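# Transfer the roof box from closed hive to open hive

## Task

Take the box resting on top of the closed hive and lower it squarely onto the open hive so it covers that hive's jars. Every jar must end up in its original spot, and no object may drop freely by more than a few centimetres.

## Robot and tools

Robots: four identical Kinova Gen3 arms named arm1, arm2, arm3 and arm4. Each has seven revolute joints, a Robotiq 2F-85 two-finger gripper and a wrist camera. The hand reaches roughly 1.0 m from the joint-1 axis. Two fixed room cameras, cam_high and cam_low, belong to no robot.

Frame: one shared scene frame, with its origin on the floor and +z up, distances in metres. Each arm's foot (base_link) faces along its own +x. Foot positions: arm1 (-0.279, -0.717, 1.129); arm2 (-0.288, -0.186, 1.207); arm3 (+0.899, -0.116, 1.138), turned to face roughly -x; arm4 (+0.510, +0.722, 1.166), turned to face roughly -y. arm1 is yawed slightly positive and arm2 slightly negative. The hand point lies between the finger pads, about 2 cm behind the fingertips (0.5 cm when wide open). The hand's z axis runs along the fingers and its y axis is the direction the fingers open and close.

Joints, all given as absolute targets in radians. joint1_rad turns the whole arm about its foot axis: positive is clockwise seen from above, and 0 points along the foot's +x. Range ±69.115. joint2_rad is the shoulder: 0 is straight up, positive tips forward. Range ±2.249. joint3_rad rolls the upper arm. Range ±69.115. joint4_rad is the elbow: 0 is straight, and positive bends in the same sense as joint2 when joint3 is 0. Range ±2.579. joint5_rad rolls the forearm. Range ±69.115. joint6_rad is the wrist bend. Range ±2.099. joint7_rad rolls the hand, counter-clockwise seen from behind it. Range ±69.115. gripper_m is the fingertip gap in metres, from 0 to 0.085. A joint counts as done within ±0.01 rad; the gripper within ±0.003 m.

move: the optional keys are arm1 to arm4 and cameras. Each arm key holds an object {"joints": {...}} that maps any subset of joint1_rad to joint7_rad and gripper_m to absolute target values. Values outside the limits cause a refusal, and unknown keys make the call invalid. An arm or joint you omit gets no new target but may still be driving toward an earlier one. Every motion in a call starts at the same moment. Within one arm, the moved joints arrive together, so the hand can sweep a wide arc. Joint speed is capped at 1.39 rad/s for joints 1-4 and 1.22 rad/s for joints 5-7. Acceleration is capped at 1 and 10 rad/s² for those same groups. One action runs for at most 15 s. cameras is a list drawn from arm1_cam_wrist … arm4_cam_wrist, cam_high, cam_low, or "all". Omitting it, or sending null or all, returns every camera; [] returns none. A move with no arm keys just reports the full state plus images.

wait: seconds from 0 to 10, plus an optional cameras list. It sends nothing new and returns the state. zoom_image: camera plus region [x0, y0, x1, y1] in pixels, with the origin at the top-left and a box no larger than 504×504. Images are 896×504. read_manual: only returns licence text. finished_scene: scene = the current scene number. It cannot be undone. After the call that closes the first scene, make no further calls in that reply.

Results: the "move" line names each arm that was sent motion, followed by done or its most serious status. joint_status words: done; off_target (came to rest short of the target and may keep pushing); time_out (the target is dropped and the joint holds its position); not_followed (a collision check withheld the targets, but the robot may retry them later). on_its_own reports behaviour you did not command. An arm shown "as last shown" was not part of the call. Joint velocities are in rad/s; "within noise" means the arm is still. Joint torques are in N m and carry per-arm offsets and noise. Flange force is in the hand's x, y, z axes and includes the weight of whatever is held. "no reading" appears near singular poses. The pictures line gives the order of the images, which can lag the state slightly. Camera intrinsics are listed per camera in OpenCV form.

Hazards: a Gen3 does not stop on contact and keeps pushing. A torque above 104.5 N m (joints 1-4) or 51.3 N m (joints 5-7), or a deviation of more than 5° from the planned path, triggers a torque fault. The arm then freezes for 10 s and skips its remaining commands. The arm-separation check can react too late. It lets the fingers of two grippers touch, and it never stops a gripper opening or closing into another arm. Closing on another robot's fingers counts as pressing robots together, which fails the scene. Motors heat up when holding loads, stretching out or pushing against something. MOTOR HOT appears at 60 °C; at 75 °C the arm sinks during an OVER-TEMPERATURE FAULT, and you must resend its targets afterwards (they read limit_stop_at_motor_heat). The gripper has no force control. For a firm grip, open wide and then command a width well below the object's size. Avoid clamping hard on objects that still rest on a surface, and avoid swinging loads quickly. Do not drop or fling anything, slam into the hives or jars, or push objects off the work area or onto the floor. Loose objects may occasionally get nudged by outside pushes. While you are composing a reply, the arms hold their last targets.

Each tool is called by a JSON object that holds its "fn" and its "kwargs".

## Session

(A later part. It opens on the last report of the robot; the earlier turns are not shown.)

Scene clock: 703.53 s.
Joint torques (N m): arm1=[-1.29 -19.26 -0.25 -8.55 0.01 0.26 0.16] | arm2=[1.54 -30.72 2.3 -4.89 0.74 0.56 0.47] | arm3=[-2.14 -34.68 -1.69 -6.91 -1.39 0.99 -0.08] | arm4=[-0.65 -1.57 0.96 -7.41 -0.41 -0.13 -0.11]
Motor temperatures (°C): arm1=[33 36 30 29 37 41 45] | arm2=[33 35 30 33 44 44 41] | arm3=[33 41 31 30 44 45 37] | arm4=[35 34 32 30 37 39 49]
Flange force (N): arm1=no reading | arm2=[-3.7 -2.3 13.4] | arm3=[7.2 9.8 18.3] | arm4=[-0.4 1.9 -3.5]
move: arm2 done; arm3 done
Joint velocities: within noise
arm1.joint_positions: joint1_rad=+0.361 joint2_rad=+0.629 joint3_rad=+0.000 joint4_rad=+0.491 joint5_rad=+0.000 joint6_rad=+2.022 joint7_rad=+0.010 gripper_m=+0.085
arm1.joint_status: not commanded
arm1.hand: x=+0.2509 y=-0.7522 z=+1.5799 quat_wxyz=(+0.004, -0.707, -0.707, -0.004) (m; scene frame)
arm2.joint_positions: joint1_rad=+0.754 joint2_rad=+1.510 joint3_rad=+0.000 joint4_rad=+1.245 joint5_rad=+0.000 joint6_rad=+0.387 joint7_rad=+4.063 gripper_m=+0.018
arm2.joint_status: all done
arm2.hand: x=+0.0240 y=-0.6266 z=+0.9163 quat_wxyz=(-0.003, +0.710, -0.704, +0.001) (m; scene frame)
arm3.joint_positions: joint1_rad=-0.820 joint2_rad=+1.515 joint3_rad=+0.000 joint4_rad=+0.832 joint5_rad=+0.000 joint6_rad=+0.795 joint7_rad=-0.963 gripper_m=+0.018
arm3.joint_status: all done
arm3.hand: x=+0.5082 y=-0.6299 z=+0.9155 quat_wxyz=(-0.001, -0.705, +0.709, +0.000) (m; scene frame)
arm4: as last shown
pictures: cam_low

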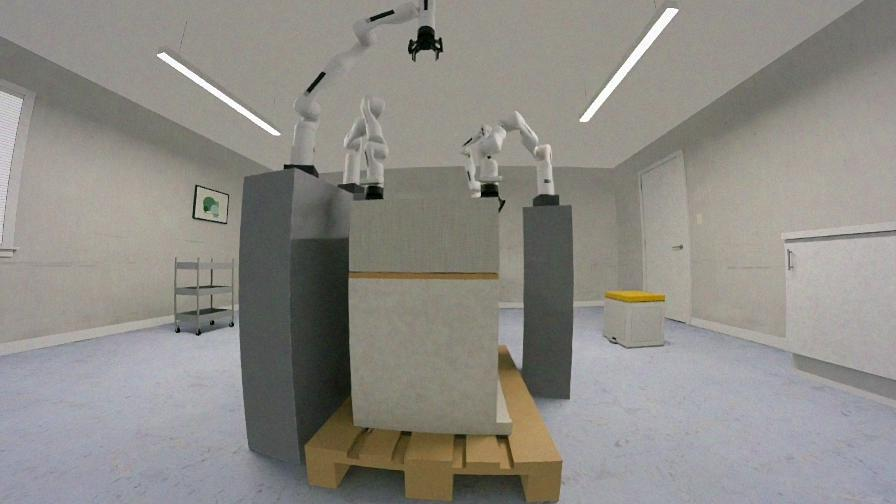

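{"fn": "move", "kwargs": {"arm2": {"joints":{"joint2_rad":1.5139,"joint4_rad":1.2413,"joint6_rad":0.3864}}, "arm3": {"joints":{"joint2_rad":1.5180,"joint4_rad":0.8288,"joint6_rad":0.7948}}, "cameras": []}}

{"fn": "wait", "kwargs": {"seconds": 0.3, "cameras": []}}

{"fn": "move", "kwargs": {"arm2": {"joints":{"joint2_rad":1.5174,"joint4_rad":1.2381,"joint6_rad":0.3861}}, "arm3": {"joints":{"joint2_rad":1.5213,"joint4_rad":0.8258,"joint6_rad":0.7945}}, "cameras": []}}

{"fn": "wait", "kwargs": {"seconds": 0.3, "cameras": ["cam_low"]}}

{"fn": "zoom_image", "kwargs": {"camera": "cam_low", "region": [340, 230, 510, 300]}}

Scene clock: 712.87 s.
Joint torques (N m): arm1=[-1.29 -19.33 -0.29 -8.55 0.01 0.24 0.17] | arm2=[1.66 -30.7 2.41 -4.82 0.77 0.55 0.46] | arm3=[-2.36 -34.7 -1.78 -7.08 -1.41 0.94 0.02] | arm4=[-0.66 -1.49 1.05 -7.41 -0.35 -0.15 -0.12]
Motor temperatures (°C): arm1=[33 36 30 29 37 41 45] | arm2=[33 36 30 33 44 44 41] | arm3=[33 41 31 30 44 45 37] | arm4=[35 34 32 30 37 39 49]
Flange force (N): arm1=no reading | arm2=[-3.5 -2.7 13.5] | arm3=[6.4 9.4 18.1] | arm4=[-0.3 2.3 -3.5]
move: arm2 done; arm3 done
Joint velocities: within noise
arm1.joint_positions: joint1_rad=+0.361 joint2_rad=+0.629 joint3_rad=+0.000 joint4_rad=+0.491 joint5_rad=+0.000 joint6_rad=+2.022 joint7_rad=+0.010 gripper_m=+0.085
arm1.joint_status: not commanded
arm1.hand: x=+0.2509 y=-0.7522 z=+1.5799 quat_wxyz=(+0.004, -0.707, -0.707, -0.004) (m; scene frame)
arm2.joint_positions: joint1_rad=+0.754 joint2_rad=+1.514 joint3_rad=+0.000 joint4_rad=+1.241 joint5_rad=+0.000 joint6_rad=+0.386 joint7_rad=+4.063 gripper_m=+0.018
arm2.joint_status: all done
arm2.hand: x=+0.0240 y=-0.6266 z=+0.9148 quat_wxyz=(-0.003, +0.710, -0.704, +0.001) (m; scene frame)
arm3.joint_positions: joint1_rad=-0.820 joint2_rad=+1.518 joint3_rad=+0.000 joint4_rad=+0.829 joint5_rad=+0.000 joint6_rad=+0.795 joint7_rad=-0.963 gripper_m=+0.018
arm3.joint_status: all done
arm3.hand: x=+0.5082 y=-0.6299 z=+0.9140 quat_wxyz=(-0.001, -0.705, +0.709, +0.000) (m; scene frame)
arm4: as last shown
pictures: none
No camera images: "cameras" was empty.

Scene clock: 713.17 s.
Joint torques (N m): arm1=[-1.29 -19.34 -0.3 -8.59 0 0.21 0.14] | arm2=[1.76 -30.72 2.48 -4.8 0.78 0.57 0.45] | arm3=[-2.56 -34.47 -1.98 -6.95 -1.46 1.04 0.02] | arm4=[-0.73 -1.53 1 -7.4 -0.34 -0.17 -0.07]
Motor temperatures (°C): arm1=[33 36 30 29 37 41 45] | arm2=[33 36 30 33 44 44 41] | arm3=[33 41 31 30 44 45 37] | arm4=[35 34 32 30 37 39 49]
Flange force (N): arm1=no reading | arm2=[-3.6 -2.8 13.6] | arm3=[6.1 9.6 17.8] | arm4=[-0.4 2.2 -3.6]
Joint velocities: within noise
arm1.joint_positions: joint1_rad=+0.361 joint2_rad=+0.629 joint3_rad=+0.000 joint4_rad=+0.491 joint5_rad=+0.000 joint6_rad=+2.022 joint7_rad=+0.010 gripper_m=+0.085
arm1.joint_status: not commanded
arm1.hand: x=+0.2509 y=-0.7522 z=+1.5799 quat_wxyz=(+0.004, -0.707, -0.707, -0.004) (m; scene frame)
arm2.joint_positions: joint1_rad=+0.754 joint2_rad=+1.514 joint3_rad=+0.000 joint4_rad=+1.241 joint5_rad=+0.000 joint6_rad=+0.386 joint7_rad=+4.063 gripper_m=+0.018
arm2.joint_status: all done
arm2.hand: x=+0.0240 y=-0.6266 z=+0.9148 quat_wxyz=(-0.003, +0.710, -0.704, +0.001) (m; scene frame)
arm3.joint_positions: joint1_rad=-0.820 joint2_rad=+1.518 joint3_rad=+0.000 joint4_rad=+0.829 joint5_rad=+0.000 joint6_rad=+0.795 joint7_rad=-0.963 gripper_m=+0.018
arm3.joint_status: all done
arm3.hand: x=+0.5082 y=-0.6299 z=+0.9140 quat_wxyz=(-0.001, -0.705, +0.709, +0.000) (m; scene frame)
arm4.joint_positions: joint1_rad=-0.828 joint2_rad=-0.298 joint3_rad=-0.033 joint4_rad=+1.506 joint5_rad=+0.015 joint6_rad=+1.934 joint7_rad=+1.887 gripper_m=+0.085
arm4.joint_status: not commanded
arm4.hand: x=+0.6012 y=+0.5842 z=+1.6564 quat_wxyz=(+0.001, -0.253, -0.967, +0.015) (m; scene frame)
wait: 0.30 s; at rest by 0.27 s
pictures: none
No camera images: "cameras" was empty.

Scene clock: 713.60 s.
Joint torques (N m): arm1=[-1.23 -19.29 -0.19 -8.52 0 0.26 0.15] | arm2=[1.7 -30.67 2.48 -4.81 0.78 0.6 0.45] | arm3=[-2.32 -34.7 -1.86 -6.96 -1.43 1.01 -0.07] | arm4=[-0.72 -1.54 1.05 -7.31 -0.36 -0.18 -0.09]
Motor temperatures (°C): arm1=[33 36 30 29 37 41 45] | arm2=[33 36 30 33 44 44 41] | arm3=[33 41 31 30 44 45 37] | arm4=[35 34 32 30 37 39 49]
Flange force (N): arm1=no reading | arm2=[-3.7 -2.6 13.4] | arm3=[6.7 9.8 18.3] | arm4=[-0.6 2.2 -4.0]
move: arm2 done; arm3 done
Joint velocities: within noise
arm1.joint_positions: joint1_rad=+0.361 joint2_rad=+0.629 joint3_rad=+0.000 joint4_rad=+0.491 joint5_rad=+0.000 joint6_rad=+2.022 joint7_rad=+0.010 gripper_m=+0.085
arm1.joint_status: not commanded
arm1.hand: x=+0.2509 y=-0.7522 z=+1.5799 quat_wxyz=(+0.004, -0.707, -0.707, -0.004) (m; scene frame)
arm2.joint_positions: joint1_rad=+0.754 joint2_rad=+1.517 joint3_rad=+0.000 joint4_rad=+1.238 joint5_rad=+0.000 joint6_rad=+0.386 joint7_rad=+4.063 gripper_m=+0.018
arm2.joint_status: all done
arm2.hand: x=+0.0240 y=-0.6266 z=+0.9133 quat_wxyz=(-0.003, +0.710, -0.704, +0.001) (m; scene frame)
arm3.joint_positions: joint1_rad=-0.820 joint2_rad=+1.521 joint3_rad=+0.000 joint4_rad=+0.826 joint5_rad=+0.000 joint6_rad=+0.794 joint7_rad=-0.963 gripper_m=+0.018
arm3.joint_status: all done
arm3.hand: x=+0.5082 y=-0.6299 z=+0.9125 quat_wxyz=(-0.001, -0.705, +0.709, +0.000) (m; scene frame)
arm4: as last shown
pictures: none
No camera images: "cameras" was empty.

Scene clock: 713.90 s.
Joint torques (N m): arm1=[-1.25 -19.24 -0.28 -8.54 -0.02 0.21 0.09] | arm2=[1.75 -30.62 2.54 -4.78 0.76 0.6 0.42] | arm3=[-2.41 -34.65 -1.84 -6.9 -1.39 1.03 -0.01] | arm4=[-0.65 -1.6 0.99 -7.31 -0.37 -0.18 -0.14]
Motor temperatures (°C): arm1=[33 36 30 29 37 41 45] | arm2=[33 36 30 33 44 44 41] | arm3=[33 41 31 30 44 45 37] | arm4=[35 34 32 30 37 39 49]
Flange force (N): arm1=no reading | arm2=[-3.7 -2.7 13.4] | arm3=[6.9 9.9 18.4] | arm4=[-0.6 1.9 -4.1]
Joint velocities: within noise
arm1.joint_positions: joint1_rad=+0.361 joint2_rad=+0.629 joint3_rad=+0.000 joint4_rad=+0.491 joint5_rad=+0.000 joint6_rad=+2.022 joint7_rad=+0.010 gripper_m=+0.085
arm1.joint_status: not commanded
arm1.hand: x=+0.2509 y=-0.7522 z=+1.5799 quat_wxyz=(+0.004, -0.707, -0.707, -0.004) (m; scene frame)
arm2.joint_positions: joint1_rad=+0.754 joint2_rad=+1.517 joint3_rad=+0.000 joint4_rad=+1.238 joint5_rad=+0.000 joint6_rad=+0.386 joint7_rad=+4.063 gripper_m=+0.018
arm2.joint_status: all done
arm2.hand: x=+0.0240 y=-0.6266 z=+0.9133 quat_wxyz=(-0.003, +0.710, -0.704, +0.001) (m; scene frame)
arm3.joint_positions: joint1_rad=-0.820 joint2_rad=+1.521 joint3_rad=+0.000 joint4_rad=+0.826 joint5_rad=+0.000 joint6_rad=+0.794 joint7_rad=-0.963 gripper_m=+0.018
arm3.joint_status: all done
arm3.hand: x=+0.5082 y=-0.6299 z=+0.9125 quat_wxyz=(-0.001, -0.705, +0.709, +0.000) (m; scene frame)
arm4.joint_positions: joint1_rad=-0.828 joint2_rad=-0.298 joint3_rad=-0.033 joint4_rad=+1.506 joint5_rad=+0.015 joint6_rad=+1.934 joint7_rad=+1.887 gripper_m=+0.085
arm4.joint_status: not commanded
arm4.hand: x=+0.6012 y=+0.5842 z=+1.6564 quat_wxyz=(+0.001, -0.253, -0.967, +0.015) (m; scene frame)
wait: 0.30 s; at rest by 0.27 s
pictures: cam_low

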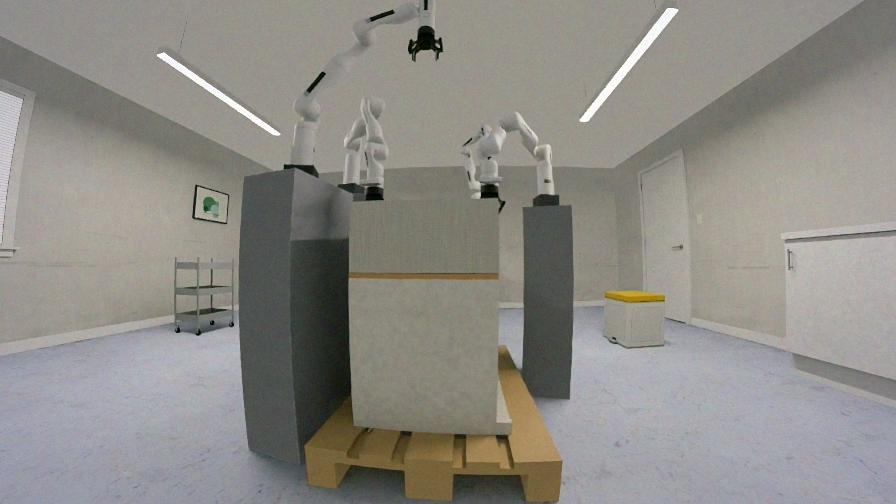

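Scaled by 2.965 from the camera's 896x504 image, which has a finer 1280x720 frame.

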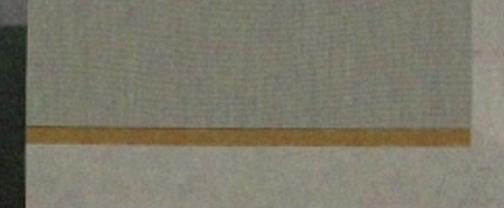

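{"fn": "move", "kwargs": {"arm2": {"joints":{"joint2_rad":1.5209,"joint4_rad":1.2349,"joint6_rad":0.3858}}, "arm3": {"joints":{"joint2_rad":1.5247,"joint4_rad":0.8228,"joint6_rad":0.7941}}, "cameras": []}}

{"fn": "wait", "kwargs": {"seconds": 0.3, "cameras": ["cam_low"]}}

{"fn": "zoom_image", "kwargs": {"camera": "cam_low", "region": [340, 230, 510, 300]}}

Scene clock: 719.60 s.
Joint torques (N m): arm1=[-1.32 -19.32 -0.27 -8.55 -0.01 0.22 0.14] | arm2=[1.38 -30.36 1.83 -4.82 0.56 0.7 0.37] | arm3=[-2.11 -32.77 -1.29 -6.65 -1.07 0.79 -0.09] | arm4=[-0.7 -1.52 1 -7.4 -0.35 -0.14 -0.15]
Motor temperatures (°C): arm1=[33 36 30 29 37 41 45] | arm2=[33 36 30 33 44 44 41] | arm3=[33 41 31 30 44 45 37] | arm4=[35 34 32 30 37 39 49]
Flange force (N): arm1=no reading | arm2=[-3.8 -1.7 12.7] | arm3=[5.7 8.7 14.6] | arm4=[-0.3 2.0 -3.5]
move: arm2 done; arm3 done
Joint velocities: within noise
arm1.joint_positions: joint1_rad=+0.361 joint2_rad=+0.629 joint3_rad=+0.000 joint4_rad=+0.491 joint5_rad=+0.000 joint6_rad=+2.022 joint7_rad=+0.010 gripper_m=+0.085
arm1.joint_status: not commanded
arm1.hand: x=+0.2509 y=-0.7522 z=+1.5799 quat_wxyz=(+0.004, -0.707, -0.707, -0.004) (m; scene frame)
arm2.joint_positions: joint1_rad=+0.754 joint2_rad=+1.521 joint3_rad=+0.000 joint4_rad=+1.235 joint5_rad=+0.000 joint6_rad=+0.386 joint7_rad=+4.063 gripper_m=+0.018
arm2.joint_status: all done
arm2.hand: x=+0.0240 y=-0.6266 z=+0.9118 quat_wxyz=(-0.003, +0.710, -0.704, +0.002) (m; scene frame)
arm3.joint_positions: joint1_rad=-0.820 joint2_rad=+1.525 joint3_rad=+0.000 joint4_rad=+0.823 joint5_rad=+0.000 joint6_rad=+0.794 joint7_rad=-0.963 gripper_m=+0.018
arm3.joint_status: all done
arm3.hand: x=+0.5082 y=-0.6299 z=+0.9110 quat_wxyz=(-0.001, -0.705, +0.709, +0.000) (m; scene frame)
arm4: as last shown
pictures: none
No camera images: "cameras" was empty.

Scene clock: 719.90 s.
Joint torques (N m): arm1=[-1.26 -19.33 -0.25 -8.51 0 0.23 0.13] | arm2=[1.32 -30.39 1.79 -4.8 0.56 0.75 0.38] | arm3=[-2.09 -32.71 -1.16 -6.66 -1.06 0.81 -0.05] | arm4=[-0.67 -1.57 0.93 -7.35 -0.37 -0.15 -0.15]
Motor temperatures (°C): arm1=[33 36 30 29 37 41 45] | arm2=[33 36 30 33 44 44 41] | arm3=[33 41 31 30 44 45 37] | arm4=[35 34 32 30 37 39 49]
Flange force (N): arm1=no reading | arm2=[-3.8 -1.5 12.8] | arm3=[5.6 8.4 14.4] | arm4=[-0.4 1.7 -3.8]
Joint velocities: within noise
arm1.joint_positions: joint1_rad=+0.361 joint2_rad=+0.629 joint3_rad=+0.000 joint4_rad=+0.491 joint5_rad=+0.000 joint6_rad=+2.022 joint7_rad=+0.010 gripper_m=+0.085
arm1.joint_status: not commanded
arm1.hand: x=+0.2509 y=-0.7522 z=+1.5799 quat_wxyz=(+0.004, -0.707, -0.707, -0.004) (m; scene frame)
arm2.joint_positions: joint1_rad=+0.754 joint2_rad=+1.521 joint3_rad=+0.000 joint4_rad=+1.235 joint5_rad=+0.000 joint6_rad=+0.386 joint7_rad=+4.063 gripper_m=+0.018
arm2.joint_status: all done
arm2.hand: x=+0.0240 y=-0.6266 z=+0.9118 quat_wxyz=(-0.003, +0.710, -0.704, +0.002) (m; scene frame)
arm3.joint_positions: joint1_rad=-0.820 joint2_rad=+1.525 joint3_rad=+0.000 joint4_rad=+0.823 joint5_rad=+0.000 joint6_rad=+0.794 joint7_rad=-0.963 gripper_m=+0.018
arm3.joint_status: all done
arm3.hand: x=+0.5082 y=-0.6299 z=+0.9110 quat_wxyz=(-0.001, -0.705, +0.709, +0.000) (m; scene frame)
arm4.joint_positions: joint1_rad=-0.828 joint2_rad=-0.298 joint3_rad=-0.033 joint4_rad=+1.506 joint5_rad=+0.015 joint6_rad=+1.934 joint7_rad=+1.887 gripper_m=+0.085
arm4.joint_status: not commanded
arm4.hand: x=+0.6012 y=+0.5842 z=+1.6564 quat_wxyz=(+0.001, -0.253, -0.967, +0.015) (m; scene frame)
wait: 0.30 s; at rest by 0.27 s
pictures: cam_low

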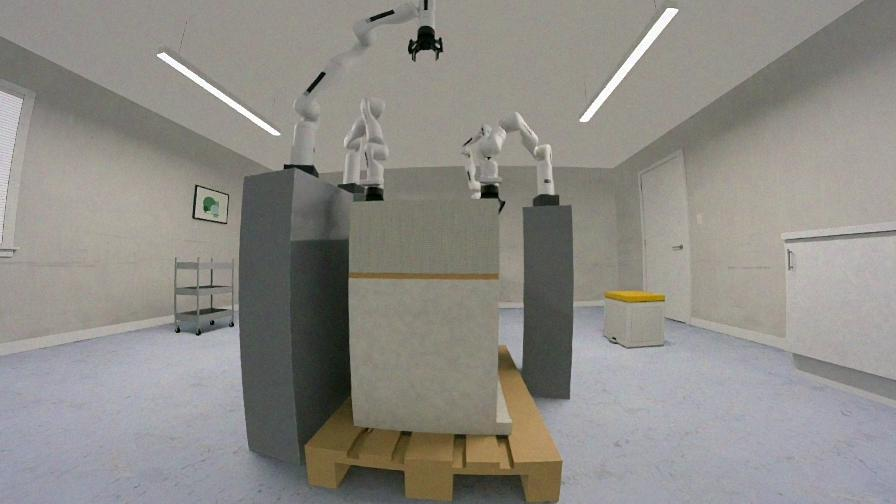

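Scaled by 2.965 from the camera's 896x504 image, which has a finer 1280x720 frame.

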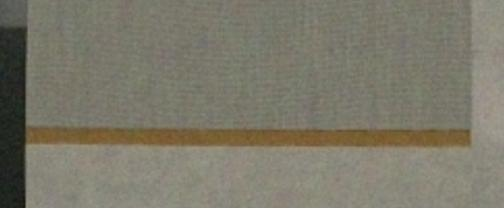

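{"fn": "move", "kwargs": {"arm2": {"joints":{"joint2_rad":1.5244,"joint4_rad":1.2317,"joint6_rad":0.3855}}, "arm3": {"joints":{"joint2_rad":1.5269,"joint4_rad":0.8208,"joint6_rad":0.7939}}, "cameras": []}}

{"fn": "wait", "kwargs": {"seconds": 0.3, "cameras": []}}

Scene clock: 724.47 s.
Joint torques (N m): arm1=[-1.28 -19.29 -0.28 -8.58 0.01 0.21 0.15] | arm2=[1.8 -25.47 1.71 -4.88 0.43 0.21 0.32] | arm3=[-1.46 -33.08 -0.43 -6.11 -0.67 1.67 -0.16] | arm4=[-0.68 -1.57 1.07 -7.39 -0.39 -0.19 -0.11]
Motor temperatures (°C): arm1=[33 36 30 29 37 41 45] | arm2=[33 36 30 33 44 44 41] | arm3=[33 41 31 30 44 45 37] | arm4=[35 34 32 30 37 39 49]
Flange force (N): arm1=no reading | arm2=[-6.9 -0.3 1.1] | arm3=[6.7 8.2 16.6] | arm4=[-0.5 2.2 -3.8]
move: arm2 done; arm3 done
Joint velocities: within noise
arm1.joint_positions: joint1_rad=+0.361 joint2_rad=+0.629 joint3_rad=+0.000 joint4_rad=+0.491 joint5_rad=+0.000 joint6_rad=+2.022 joint7_rad=+0.010 gripper_m=+0.085
arm1.joint_status: not commanded
arm1.hand: x=+0.2509 y=-0.7522 z=+1.5799 quat_wxyz=(+0.004, -0.707, -0.707, -0.004) (m; scene frame)
arm2.joint_positions: joint1_rad=+0.754 joint2_rad=+1.524 joint3_rad=+0.000 joint4_rad=+1.232 joint5_rad=+0.000 joint6_rad=+0.386 joint7_rad=+4.063 gripper_m=+0.018
arm2.joint_status: all done
arm2.hand: x=+0.0240 y=-0.6266 z=+0.9103 quat_wxyz=(-0.003, +0.710, -0.704, +0.002) (m; scene frame)
arm3.joint_positions: joint1_rad=-0.820 joint2_rad=+1.527 joint3_rad=+0.000 joint4_rad=+0.821 joint5_rad=+0.000 joint6_rad=+0.794 joint7_rad=-0.963 gripper_m=+0.018
arm3.joint_status: all done
arm3.hand: x=+0.5082 y=-0.6299 z=+0.9100 quat_wxyz=(-0.001, -0.706, +0.709, +0.000) (m; scene frame)
arm4: as last shown
pictures: none
No camera images: "cameras" was empty.

Scene clock: 724.77 s.
Joint torques (N m): arm1=[-1.29 -19.28 -0.27 -8.6 0 0.2 0.13] | arm2=[1.89 -25.16 1.83 -4.84 0.48 0.17 0.37] | arm3=[-1.63 -33.12 -0.5 -6.01 -0.7 1.67 -0.2] | arm4=[-0.68 -1.57 0.98 -7.38 -0.35 -0.15 -0.13]
Motor temperatures (°C): arm1=[33 36 30 29 37 41 45] | arm2=[33 36 30 33 44 44 41] | arm3=[33 41 31 30 44 45 37] | arm4=[35 34 32 30 37 39 49]
Flange force (N): arm1=no reading | arm2=[-7.1 -0.5 0.4] | arm3=[7.1 8.9 16.9] | arm4=[-0.4 1.9 -3.7]
Joint velocities: within noise
arm1.joint_positions: joint1_rad=+0.361 joint2_rad=+0.629 joint3_rad=+0.000 joint4_rad=+0.491 joint5_rad=+0.000 joint6_rad=+2.022 joint7_rad=+0.010 gripper_m=+0.085
arm1.joint_status: not commanded
arm1.hand: x=+0.2509 y=-0.7522 z=+1.5799 quat_wxyz=(+0.004, -0.707, -0.707, -0.004) (m; scene frame)
arm2.joint_positions: joint1_rad=+0.754 joint2_rad=+1.524 joint3_rad=+0.000 joint4_rad=+1.232 joint5_rad=+0.000 joint6_rad=+0.386 joint7_rad=+4.063 gripper_m=+0.018
arm2.joint_status: all done
arm2.hand: x=+0.0240 y=-0.6266 z=+0.9103 quat_wxyz=(-0.003, +0.710, -0.704, +0.001) (m; scene frame)
arm3.joint_positions: joint1_rad=-0.820 joint2_rad=+1.527 joint3_rad=+0.000 joint4_rad=+0.821 joint5_rad=+0.000 joint6_rad=+0.794 joint7_rad=-0.963 gripper_m=+0.018
arm3.joint_status: all done
arm3.hand: x=+0.5082 y=-0.6299 z=+0.9100 quat_wxyz=(-0.001, -0.706, +0.709, +0.000) (m; scene frame)
arm4.joint_positions: joint1_rad=-0.828 joint2_rad=-0.298 joint3_rad=-0.033 joint4_rad=+1.506 joint5_rad=+0.015 joint6_rad=+1.934 joint7_rad=+1.887 gripper_m=+0.085
arm4.joint_status: not commanded
arm4.hand: x=+0.6012 y=+0.5842 z=+1.6564 quat_wxyz=(+0.001, -0.253, -0.967, +0.015) (m; scene frame)
wait: 0.30 s; at rest by 0.27 s
pictures: none
No camera images: "cameras" was empty.

{"fn": "move", "kwargs": {"arm3": {"joints":{"joint2_rad":1.5302,"joint4_rad":0.8178,"joint6_rad":0.7936}}, "cameras": []}}

{"fn": "wait", "kwargs": {"seconds": 0.3, "cameras": ["cam_low"]}}

{"fn": "zoom_image", "kwargs": {"camera": "cam_low", "region": [340, 230, 510, 300]}}

Scene clock: 729.13 s.
Joint torques (N m): arm1=[-1.32 -19.2 -0.23 -8.64 -0.01 0.25 0.14] | arm2=[-0.35 -25.19 -0.53 -4.55 0.22 0.44 0.51] | arm3=[0.09 -17.67 0.72 -6.31 0.07 -3.39 -0.06] | arm4=[-0.71 -1.61 1.03 -7.4 -0.35 -0.15 -0.12]
Motor temperatures (°C): arm1=[33 36 30 29 37 41 45] | arm2=[33 35 30 33 44 44 41] | arm3=[33 41 31 30 44 45 37] | arm4=[35 34 32 30 37 39 49]
Flange force (N): arm1=no reading | arm2=[-4.4 2.3 1.2] | arm3=[-3.9 -3.0 -19.9] | arm4=[-0.6 2.0 -3.7]
move: arm3 done
Joint velocities: within noise
arm1.joint_positions: joint1_rad=+0.361 joint2_rad=+0.629 joint3_rad=+0.000 joint4_rad=+0.491 joint5_rad=+0.000 joint6_rad=+2.022 joint7_rad=+0.010 gripper_m=+0.085
arm1.joint_status: not commanded
arm1.hand: x=+0.2509 y=-0.7522 z=+1.5799 quat_wxyz=(+0.004, -0.707, -0.707, -0.004) (m; scene frame)
arm2, arm4: as last shown
arm2.joint_positions: joint1_rad=+0.754 joint2_rad=+1.524 joint3_rad=+0.000 joint4_rad=+1.232 joint5_rad=+0.000 joint6_rad=+0.385 joint7_rad=+4.063 gripper_m=+0.018
arm3.joint_positions: joint1_rad=-0.820 joint2_rad=+1.530 joint3_rad=+0.000 joint4_rad=+0.818 joint5_rad=+0.000 joint6_rad=+0.794 joint7_rad=-0.963 gripper_m=+0.018
arm3.joint_status: all done
arm3.hand: x=+0.5081 y=-0.6300 z=+0.9087 quat_wxyz=(-0.001, -0.705, +0.709, +0.000) (m; scene frame)
pictures: none
No camera images: "cameras" was empty.

Scene clock: 729.43 s.
Joint torques (N m): arm1=[-1.24 -19.26 -0.34 -8.56 -0.02 0.24 0.12] | arm2=[-0.35 -25.26 -0.5 -4.56 0.22 0.43 0.52] | arm3=[0.04 -16.77 0.72 -6.41 0.05 -3.64 0.07] | arm4=[-0.67 -1.57 1.06 -7.38 -0.31 -0.14 -0.11]
Motor temperatures (°C): arm1=[33 36 30 29 37 41 45] | arm2=[33 35 30 33 44 44 41] | arm3=[33 41 31 30 44 45 37] | arm4=[35 34 32 30 37 39 49]
Flange force (N): arm1=no reading | arm2=[-4.4 2.2 1.3] | arm3=[-5.2 -4.1 -22.2] | arm4=[-0.6 2.2 -3.6]
Joint velocities: within noise
arm1.joint_positions: joint1_rad=+0.361 joint2_rad=+0.629 joint3_rad=+0.000 joint4_rad=+0.491 joint5_rad=+0.000 joint6_rad=+2.022 joint7_rad=+0.010 gripper_m=+0.085
arm1.joint_status: not commanded
arm1.hand: x=+0.2509 y=-0.7522 z=+1.5799 quat_wxyz=(+0.004, -0.707, -0.707, -0.004) (m; scene frame)
arm2.joint_positions: joint1_rad=+0.754 joint2_rad=+1.524 joint3_rad=+0.000 joint4_rad=+1.232 joint5_rad=+0.000 joint6_rad=+0.385 joint7_rad=+4.063 gripper_m=+0.018
arm2.joint_status: not commanded
arm2.hand: x=+0.0240 y=-0.6266 z=+0.9103 quat_wxyz=(-0.003, +0.710, -0.704, +0.001) (m; scene frame)
arm3.joint_positions: joint1_rad=-0.820 joint2_rad=+1.530 joint3_rad=+0.000 joint4_rad=+0.818 joint5_rad=+0.000 joint6_rad=+0.794 joint7_rad=-0.963 gripper_m=+0.018
arm3.joint_status: all done
arm3.hand: x=+0.5082 y=-0.6299 z=+0.9086 quat_wxyz=(-0.001, -0.705, +0.709, +0.000) (m; scene frame)
arm4.joint_positions: joint1_rad=-0.828 joint2_rad=-0.298 joint3_rad=-0.033 joint4_rad=+1.506 joint5_rad=+0.015 joint6_rad=+1.934 joint7_rad=+1.887 gripper_m=+0.085
arm4.joint_status: not commanded
arm4.hand: x=+0.6012 y=+0.5842 z=+1.6564 quat_wxyz=(+0.001, -0.253, -0.967, +0.015) (m; scene frame)
wait: 0.30 s; at rest by 0.27 s
pictures: cam_low

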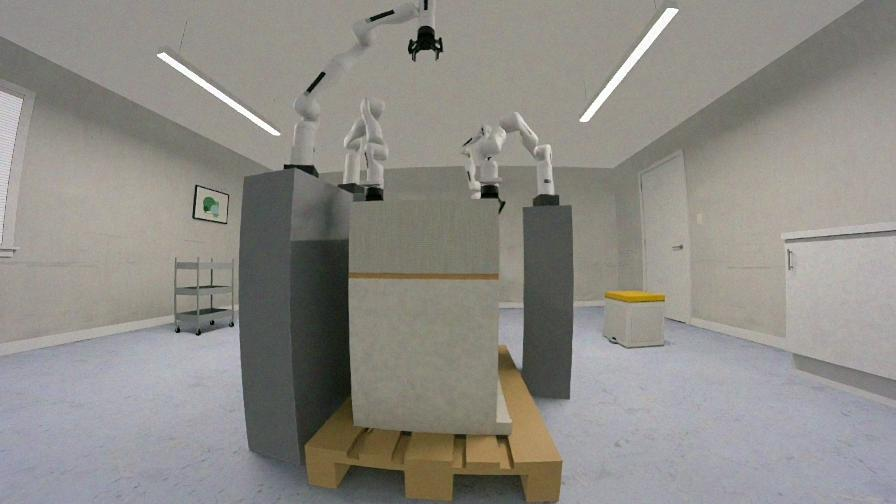

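Scaled by 2.965 from the camera's 896x504 image, which has a finer 1280x720 frame.

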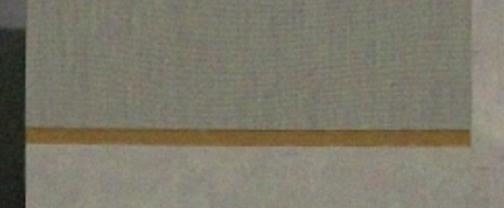

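{"fn": "move", "kwargs": {"arm3": {"joints":{"joint2_rad":1.5286,"joint4_rad":0.8193,"joint6_rad":0.7937}}, "cameras": []}}

{"fn": "move", "kwargs": {"arm2": {"joints":{"gripper_m":0.035}}, "arm3": {"joints":{"gripper_m":0.035}}, "cameras": []}}

{"fn": "move", "kwargs": {"arm2": {"joints":{"gripper_m":0.07}}, "arm3": {"joints":{"gripper_m":0.07}}, "cameras": ["arm1_cam_wrist","arm2_cam_wrist","arm3_cam_wrist","cam_low","cam_high"]}}

{"fn": "zoom_image", "kwargs": {"camera": "cam_low", "region": [340, 230, 510, 300]}}

{"fn": "zoom_image", "kwargs": {"camera": "cam_high", "region": [310, 230, 470, 390]}}

Scene clock: 737.20 s.
Joint torques (N m): arm1=[-1.27 -19.31 -0.29 -8.57 0.02 0.23 0.15] | arm2=[-0.37 -25.24 -0.51 -4.65 0.21 0.36 0.49] | arm3=[-0.19 -23.58 0.78 -4.64 0.02 -0.21 -0.04] | arm4=[-0.64 -1.56 0.99 -7.36 -0.38 -0.17 -0.1]
Motor temperatures (°C): arm1=[33 36 30 29 37 41 45] | arm2=[33 35 30 33 44 44 41] | arm3=[33 41 31 30 44 45 37] | arm4=[35 34 32 30 37 39 49]
Flange force (N): arm1=no reading | arm2=[-4.5 2.5 1.0] | arm3=[4.6 4.0 -2.3] | arm4=[-0.5 2.1 -3.8]
move: arm3 done
Joint velocities: within noise
arm1.joint_positions: joint1_rad=+0.361 joint2_rad=+0.629 joint3_rad=+0.000 joint4_rad=+0.491 joint5_rad=+0.000 joint6_rad=+2.022 joint7_rad=+0.010 gripper_m=+0.085
arm1.joint_status: not commanded
arm1.hand: x=+0.2509 y=-0.7522 z=+1.5799 quat_wxyz=(+0.004, -0.707, -0.707, -0.004) (m; scene frame)
arm2.joint_positions: joint1_rad=+0.754 joint2_rad=+1.524 joint3_rad=+0.000 joint4_rad=+1.232 joint5_rad=+0.000 joint6_rad=+0.386 joint7_rad=+4.063 gripper_m=+0.018
arm2.joint_status: not commanded
arm2.hand: x=+0.0240 y=-0.6265 z=+0.9103 quat_wxyz=(-0.003, +0.710, -0.704, +0.001) (m; scene frame)
arm3.joint_positions: joint1_rad=-0.820 joint2_rad=+1.529 joint3_rad=+0.000 joint4_rad=+0.819 joint5_rad=+0.000 joint6_rad=+0.794 joint7_rad=-0.963 gripper_m=+0.018
arm3.joint_status: all done
arm3.hand: x=+0.5082 y=-0.6299 z=+0.9092 quat_wxyz=(-0.001, -0.705, +0.709, +0.000) (m; scene frame)
arm4: as last shown
pictures: none
No camera images: "cameras" was empty.

Scene clock: 738.00 s.
Joint torques (N m): arm1=[-1.26 -19.36 -0.19 -8.56 0.01 0.19 0.11] | arm2=[-0.18 -22.18 -0.33 -3.99 -0.04 0.16 0.05] | arm3=[0.33 -25.87 0.55 -5.24 -0.08 -0.3 0.24] | arm4=[-0.63 -1.59 1.03 -7.33 -0.34 -0.16 -0.1]
Motor temperatures (°C): arm1=[33 36 30 29 37 41 45] | arm2=[33 35 30 33 44 44 41] | arm3=[33 41 31 30 44 45 37] | arm4=[35 34 32 30 37 39 49]
Flange force (N): arm1=no reading | arm2=[-3.7 2.5 -4.7] | arm3=[6.7 4.0 1.6] | arm4=[-0.7 2.1 -3.9]
move: arm2 done; arm3 done
Joint velocities: within noise
arm1.joint_positions: joint1_rad=+0.361 joint2_rad=+0.629 joint3_rad=+0.000 joint4_rad=+0.491 joint5_rad=+0.000 joint6_rad=+2.022 joint7_rad=+0.010 gripper_m=+0.085
arm1.joint_status: not commanded
arm1.hand: x=+0.2509 y=-0.7522 z=+1.5799 quat_wxyz=(+0.004, -0.707, -0.707, -0.004) (m; scene frame)
arm2.joint_positions: joint1_rad=+0.754 joint2_rad=+1.524 joint3_rad=+0.000 joint4_rad=+1.232 joint5_rad=+0.000 joint6_rad=+0.386 joint7_rad=+4.063 gripper_m=+0.035
arm2.joint_status: all done
arm2.hand: x=+0.0240 y=-0.6265 z=+0.9103 quat_wxyz=(-0.003, +0.710, -0.704, +0.001) (m; scene frame)
arm3.joint_positions: joint1_rad=-0.820 joint2_rad=+1.529 joint3_rad=+0.000 joint4_rad=+0.819 joint5_rad=+0.000 joint6_rad=+0.794 joint7_rad=-0.963 gripper_m=+0.035
arm3.joint_status: all done
arm3.hand: x=+0.5082 y=-0.6299 z=+0.9093 quat_wxyz=(-0.001, -0.705, +0.709, +0.000) (m; scene frame)
arm4: as last shown
pictures: none
No camera images: "cameras" was empty.

Scene clock: 738.83 s.
Joint torques (N m): arm1=[-1.23 -19.32 -0.23 -8.57 -0.03 0.25 0.12] | arm2=[-0.17 -22.17 -0.31 -4.02 -0.03 0.15 0.06] | arm3=[0.32 -25.8 0.5 -5.16 -0.21 -0.29 0.21] | arm4=[-0.66 -1.56 0.99 -7.38 -0.35 -0.14 -0.09]
Motor temperatures (°C): arm1=[33 36 30 29 37 41 45] | arm2=[33 35 30 33 44 44 41] | arm3=[33 41 31 30 44 45 37] | arm4=[35 34 32 30 37 39 49]
Flange force (N): arm1=no reading | arm2=[-3.8 2.5 -4.8] | arm3=[7.0 4.3 1.6] | arm4=[-0.5 2.1 -3.7]
move: arm2 done; arm3 done
Joint velocities: within noise
arm1.joint_positions: joint1_rad=+0.361 joint2_rad=+0.629 joint3_rad=+0.000 joint4_rad=+0.491 joint5_rad=+0.000 joint6_rad=+2.022 joint7_rad=+0.010 gripper_m=+0.085
arm1.joint_status: not commanded
arm1.hand: x=+0.2509 y=-0.7522 z=+1.5799 quat_wxyz=(+0.004, -0.707, -0.707, -0.004) (m; scene frame)
arm2.joint_positions: joint1_rad=+0.754 joint2_rad=+1.524 joint3_rad=+0.000 joint4_rad=+1.232 joint5_rad=+0.000 joint6_rad=+0.386 joint7_rad=+4.063 gripper_m=+0.070
arm2.joint_status: all done
arm2.hand: x=+0.0240 y=-0.6265 z=+0.9103 quat_wxyz=(-0.003, +0.710, -0.704, +0.001) (m; scene frame)
arm3.joint_positions: joint1_rad=-0.820 joint2_rad=+1.529 joint3_rad=+0.000 joint4_rad=+0.819 joint5_rad=+0.000 joint6_rad=+0.794 joint7_rad=-0.963 gripper_m=+0.070
arm3.joint_status: all done
arm3.hand: x=+0.5082 y=-0.6299 z=+0.9093 quat_wxyz=(-0.001, -0.705, +0.709, +0.000) (m; scene frame)
arm4: as last shown
pictures: arm1_cam_wrist, arm2_cam_wrist, arm3_cam_wrist, cam_high, cam_low

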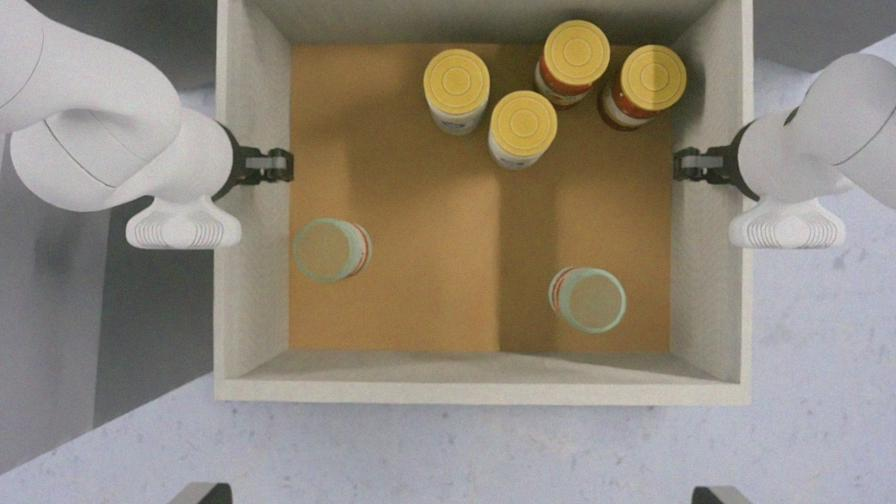

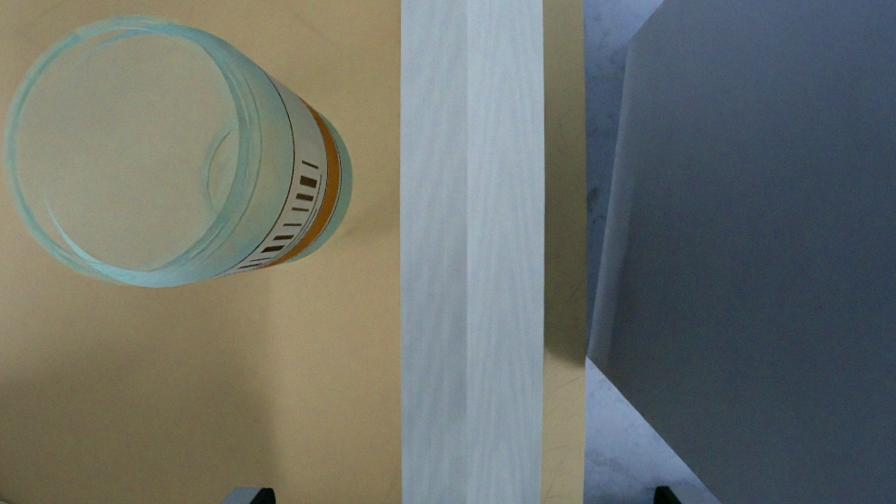

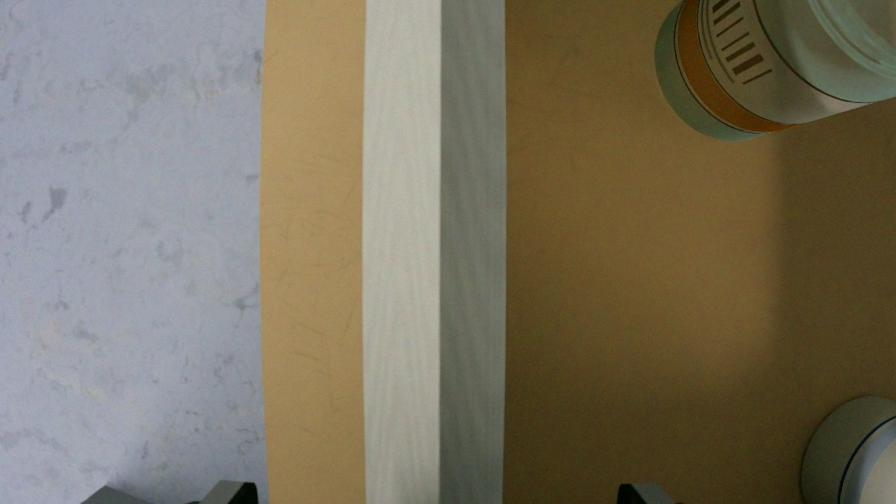

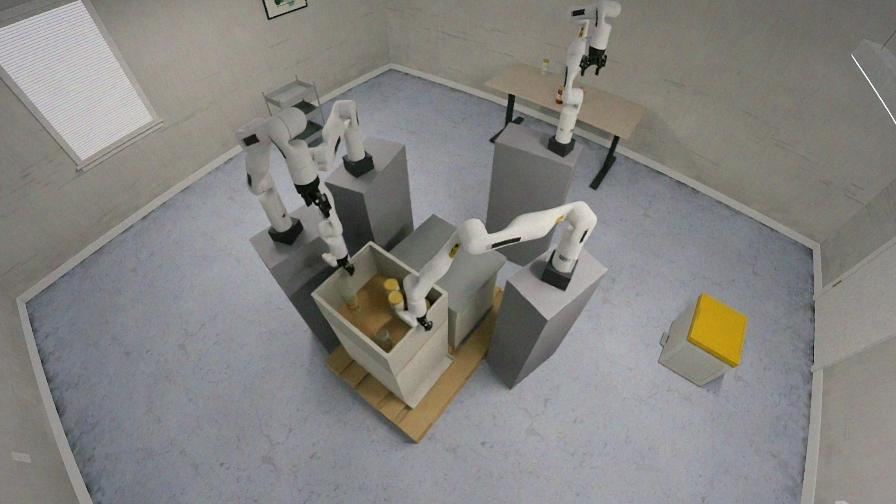

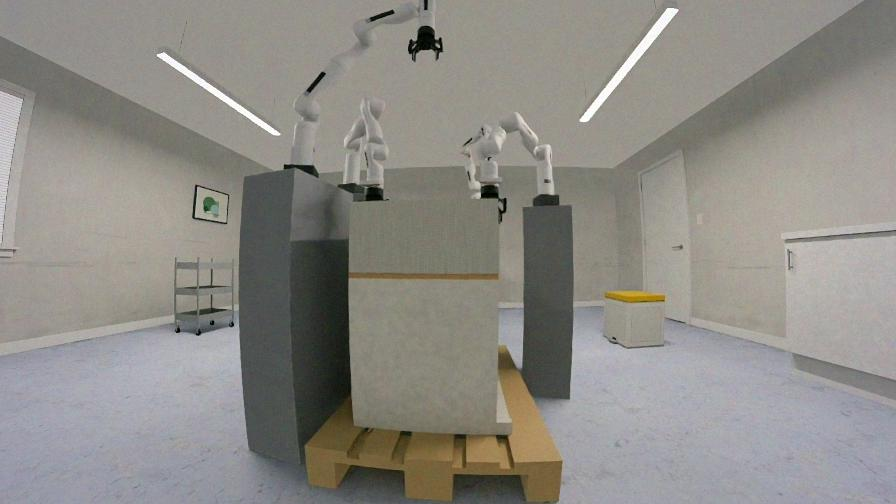

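Scaled by 2.965 from the camera's 896x504 image, which has a finer 1280x720 frame.

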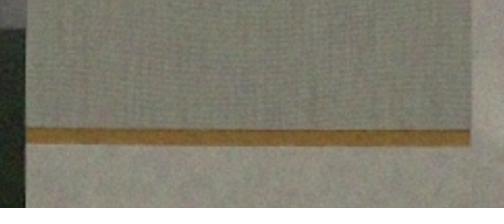

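Scaled by 3.150 from the camera's 896x504 image, which has a finer 1280x720 frame.

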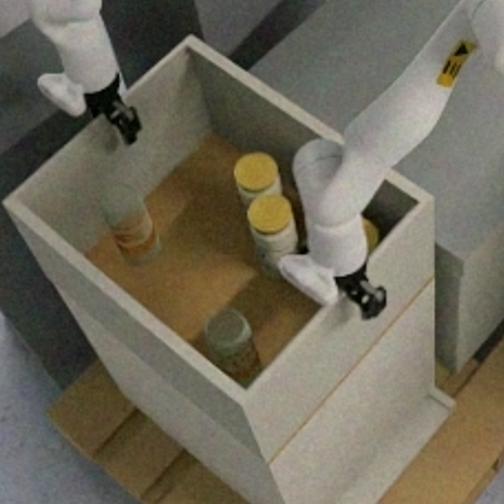

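{"fn": "move", "kwargs": {"arm2": {"joints":{"joint1_rad":0.7502,"joint2_rad":1.4095,"joint4_rad":1.3371,"joint6_rad":0.3950,"joint7_rad":4.0589}}, "arm3": {"joints":{"joint1_rad":-0.8176,"joint2_rad":1.4165,"joint4_rad":0.9209,"joint6_rad":0.8042,"joint7_rad":-0.9606}}, "cameras": []}}

{"fn": "move", "kwargs": {"arm2": {"joints":{"joint1_rad":0.7288,"joint2_rad":1.3293,"joint4_rad":1.4440,"joint6_rad":0.3683,"joint7_rad":4.0375}}, "arm3": {"joints":{"joint1_rad":-0.8008,"joint2_rad":1.3273,"joint4_rad":1.0409,"joint6_rad":0.7734,"joint7_rad":-0.9438}}, "cameras": []}}

{"fn": "move", "kwargs": {"arm2": {"joints":{"joint1_rad":0.7280,"joint2_rad":1.1332,"joint4_rad":1.5437,"joint6_rad":0.4647,"joint7_rad":4.0367}}, "arm3": {"joints":{"joint2_rad":1.1619,"joint4_rad":1.1017,"joint6_rad":0.8780}}, "cameras": ["arm1_cam_wrist","cam_low","cam_high"]}}

{"fn": "zoom_image", "kwargs": {"camera": "cam_high", "region": [310, 230, 470, 390]}}

Scene clock: 752.10 s.
Joint torques (N m): arm1=[-1.34 -19.31 -0.24 -8.61 -0.04 0.22 0.11] | arm2=[-0.22 -22.05 -0.36 -4.08 -0.03 0.16 0.06] | arm3=[0.3 -25.68 0.57 -5.29 -0.13 -0.31 0.23] | arm4=[-0.72 -1.63 1.04 -7.34 -0.39 -0.18 -0.1]
Motor temperatures (°C): arm1=[33 36 30 29 37 41 45] | arm2=[33 35 30 33 44 44 41] | arm3=[33 41 31 30 44 45 37] | arm4=[35 34 32 30 37 39 49]
Flange force (N): arm1=no reading | arm2=[-3.5 2.4 -4.2] | arm3=[6.2 3.7 0.8] | arm4=[-0.7 2.1 -4.0]
move: arm2 done; arm3 done
Joint velocities: within noise
arm1.joint_positions: joint1_rad=+0.361 joint2_rad=+0.629 joint3_rad=+0.000 joint4_rad=+0.491 joint5_rad=+0.000 joint6_rad=+2.022 joint7_rad=+0.010 gripper_m=+0.085
arm1.joint_status: not commanded
arm1.hand: x=+0.2509 y=-0.7522 z=+1.5799 quat_wxyz=(+0.004, -0.707, -0.707, -0.004) (m; scene frame)
arm2.joint_positions: joint1_rad=+0.750 joint2_rad=+1.410 joint3_rad=+0.000 joint4_rad=+1.337 joint5_rad=+0.000 joint6_rad=+0.395 joint7_rad=+4.059 gripper_m=+0.070
arm2.joint_status: all done
arm2.hand: x=+0.0240 y=-0.6237 z=+0.9595 quat_wxyz=(-0.003, +0.710, -0.704, +0.001) (m; scene frame)
arm3.joint_positions: joint1_rad=-0.818 joint2_rad=+1.416 joint3_rad=+0.000 joint4_rad=+0.921 joint5_rad=+0.000 joint6_rad=+0.804 joint7_rad=-0.961 gripper_m=+0.070
arm3.joint_status: all done
arm3.hand: x=+0.5082 y=-0.6269 z=+0.9585 quat_wxyz=(-0.001, -0.705, +0.709, +0.000) (m; scene frame)
arm4: as last shown
pictures: none
No camera images: "cameras" was empty.

Scene clock: 753.10 s.
Joint torques (N m): arm1=[-1.3 -19.26 -0.15 -8.49 -0.03 0.23 0.14] | arm2=[-0.17 -21.49 -0.36 -3.85 -0.03 0.17 0.06] | arm3=[0.33 -25.22 0.51 -5.08 -0.19 -0.28 0.24] | arm4=[-0.69 -1.56 0.99 -7.3 -0.39 -0.17 -0.07]
Motor temperatures (°C): arm1=[33 36 30 29 37 41 45] | arm2=[33 35 30 33 44 44 41] | arm3=[33 41 31 30 44 45 37] | arm4=[35 34 32 30 37 39 49]
Flange force (N): arm1=no reading | arm2=[-3.4 2.3 -4.0] | arm3=[5.7 3.4 0.6] | arm4=[-0.6 2.1 -4.1]
move: arm2 done; arm3 done
Joint velocities: within noise
arm1.joint_positions: joint1_rad=+0.361 joint2_rad=+0.629 joint3_rad=+0.000 joint4_rad=+0.491 joint5_rad=+0.000 joint6_rad=+2.022 joint7_rad=+0.010 gripper_m=+0.085
arm1.joint_status: not commanded
arm1.hand: x=+0.2509 y=-0.7522 z=+1.5799 quat_wxyz=(+0.004, -0.707, -0.707, -0.004) (m; scene frame)
arm2.joint_positions: joint1_rad=+0.729 joint2_rad=+1.329 joint3_rad=+0.000 joint4_rad=+1.444 joint5_rad=+0.000 joint6_rad=+0.368 joint7_rad=+4.037 gripper_m=+0.070
arm2.joint_status: all done
arm2.hand: x=+0.0239 y=-0.6058 z=+0.9895 quat_wxyz=(-0.003, +0.710, -0.704, +0.001) (m; scene frame)
arm3.joint_positions: joint1_rad=-0.801 joint2_rad=+1.327 joint3_rad=+0.000 joint4_rad=+1.041 joint5_rad=+0.000 joint6_rad=+0.773 joint7_rad=-0.944 gripper_m=+0.070
arm3.joint_status: all done
arm3.hand: x=+0.5081 y=-0.6088 z=+0.9884 quat_wxyz=(-0.001, -0.705, +0.709, +0.000) (m; scene frame)
arm4: as last shown
pictures: none
No camera images: "cameras" was empty.

Scene clock: 754.30 s.
Joint torques (N m): arm1=[-1.29 -19.31 -0.19 -8.44 -0.03 0.22 0.12] | arm2=[-0.2 -21 -0.39 -4.63 -0.04 0.16 0.07] | arm3=[0.3 -24.72 0.5 -5.75 -0.16 -0.33 0.23] | arm4=[-0.66 -1.49 0.96 -7.34 -0.38 -0.14 -0.08]
Motor temperatures (°C): arm1=[33 36 30 29 37 41 45] | arm2=[33 35 30 33 44 44 41] | arm3=[33 41 31 30 44 45 37] | arm4=[35 34 32 30 37 39 49]
Flange force (N): arm1=no reading | arm2=[-3.4 2.4 -3.2] | arm3=[5.3 3.1 -0.6] | arm4=[-0.4 2.0 -3.7]
move: arm2 done; arm3 done
Joint velocities: within noise
arm1.joint_positions: joint1_rad=+0.361 joint2_rad=+0.629 joint3_rad=+0.000 joint4_rad=+0.491 joint5_rad=+0.000 joint6_rad=+2.022 joint7_rad=+0.010 gripper_m=+0.085
arm1.joint_status: not commanded
arm1.hand: x=+0.2509 y=-0.7522 z=+1.5799 quat_wxyz=(+0.004, -0.707, -0.707, -0.004) (m; scene frame)
arm2.joint_positions: joint1_rad=+0.728 joint2_rad=+1.133 joint3_rad=+0.000 joint4_rad=+1.544 joint5_rad=+0.000 joint6_rad=+0.465 joint7_rad=+4.037 gripper_m=+0.070
arm2.joint_status: all done
arm2.hand: x=+0.0239 y=-0.6058 z=+1.0794 quat_wxyz=(-0.003, +0.710, -0.704, +0.001) (m; scene frame)
arm3.joint_positions: joint1_rad=-0.801 joint2_rad=+1.162 joint3_rad=+0.000 joint4_rad=+1.102 joint5_rad=+0.000 joint6_rad=+0.878 joint7_rad=-0.944 gripper_m=+0.070
arm3.joint_status: all done
arm3.hand: x=+0.5082 y=-0.6087 z=+1.0784 quat_wxyz=(-0.001, -0.705, +0.709, +0.000) (m; scene frame)
arm4: as last shown
pictures: arm1_cam_wrist, cam_high, cam_low

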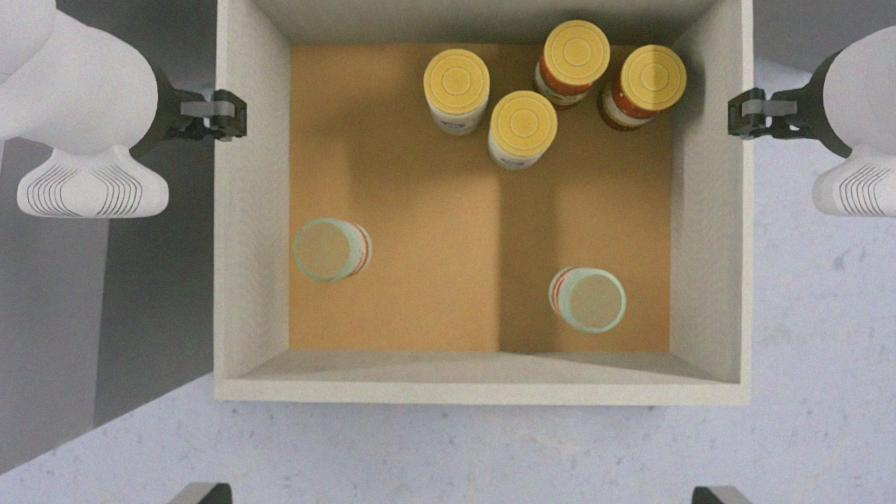

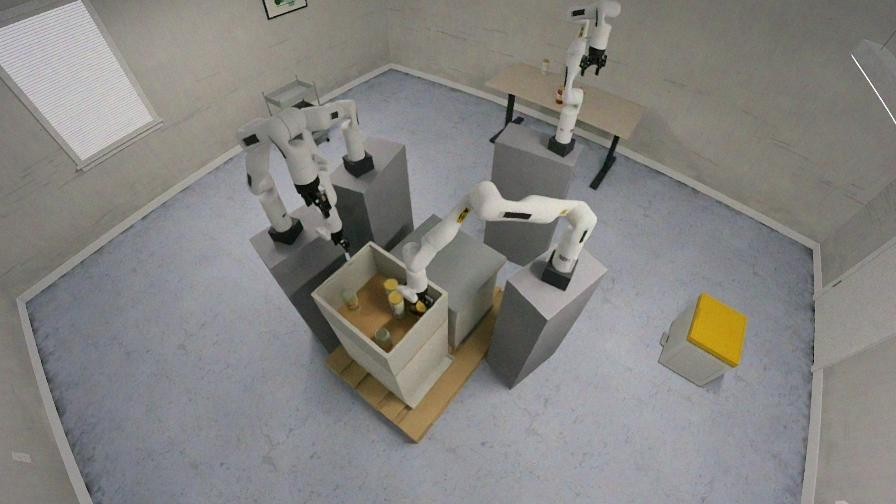

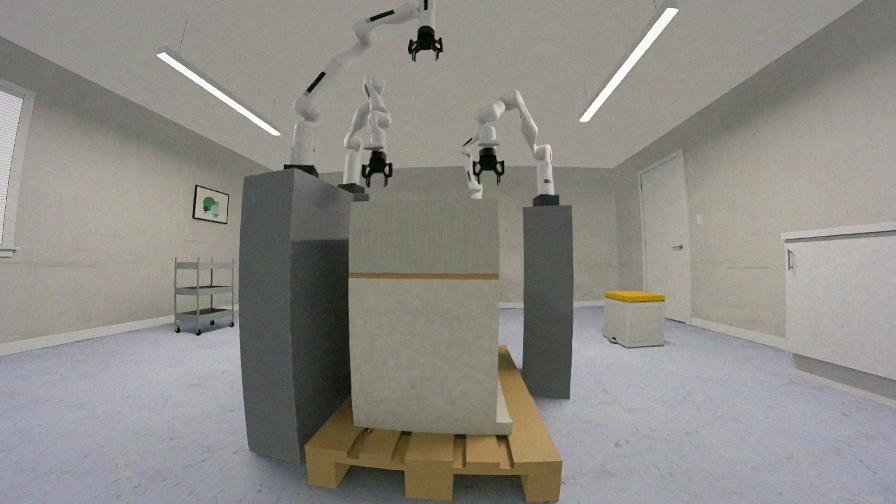

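Scaled by 3.150 from the camera's 896x504 image, which has a finer 1280x720 frame.

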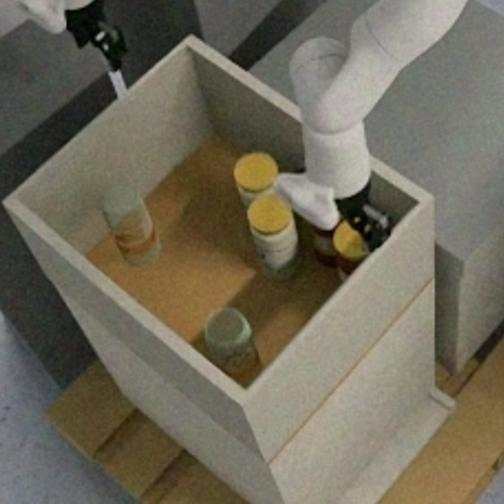

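{"fn": "finished_scene", "kwargs": {"scene": 1}}

The scene is finished: the task was done.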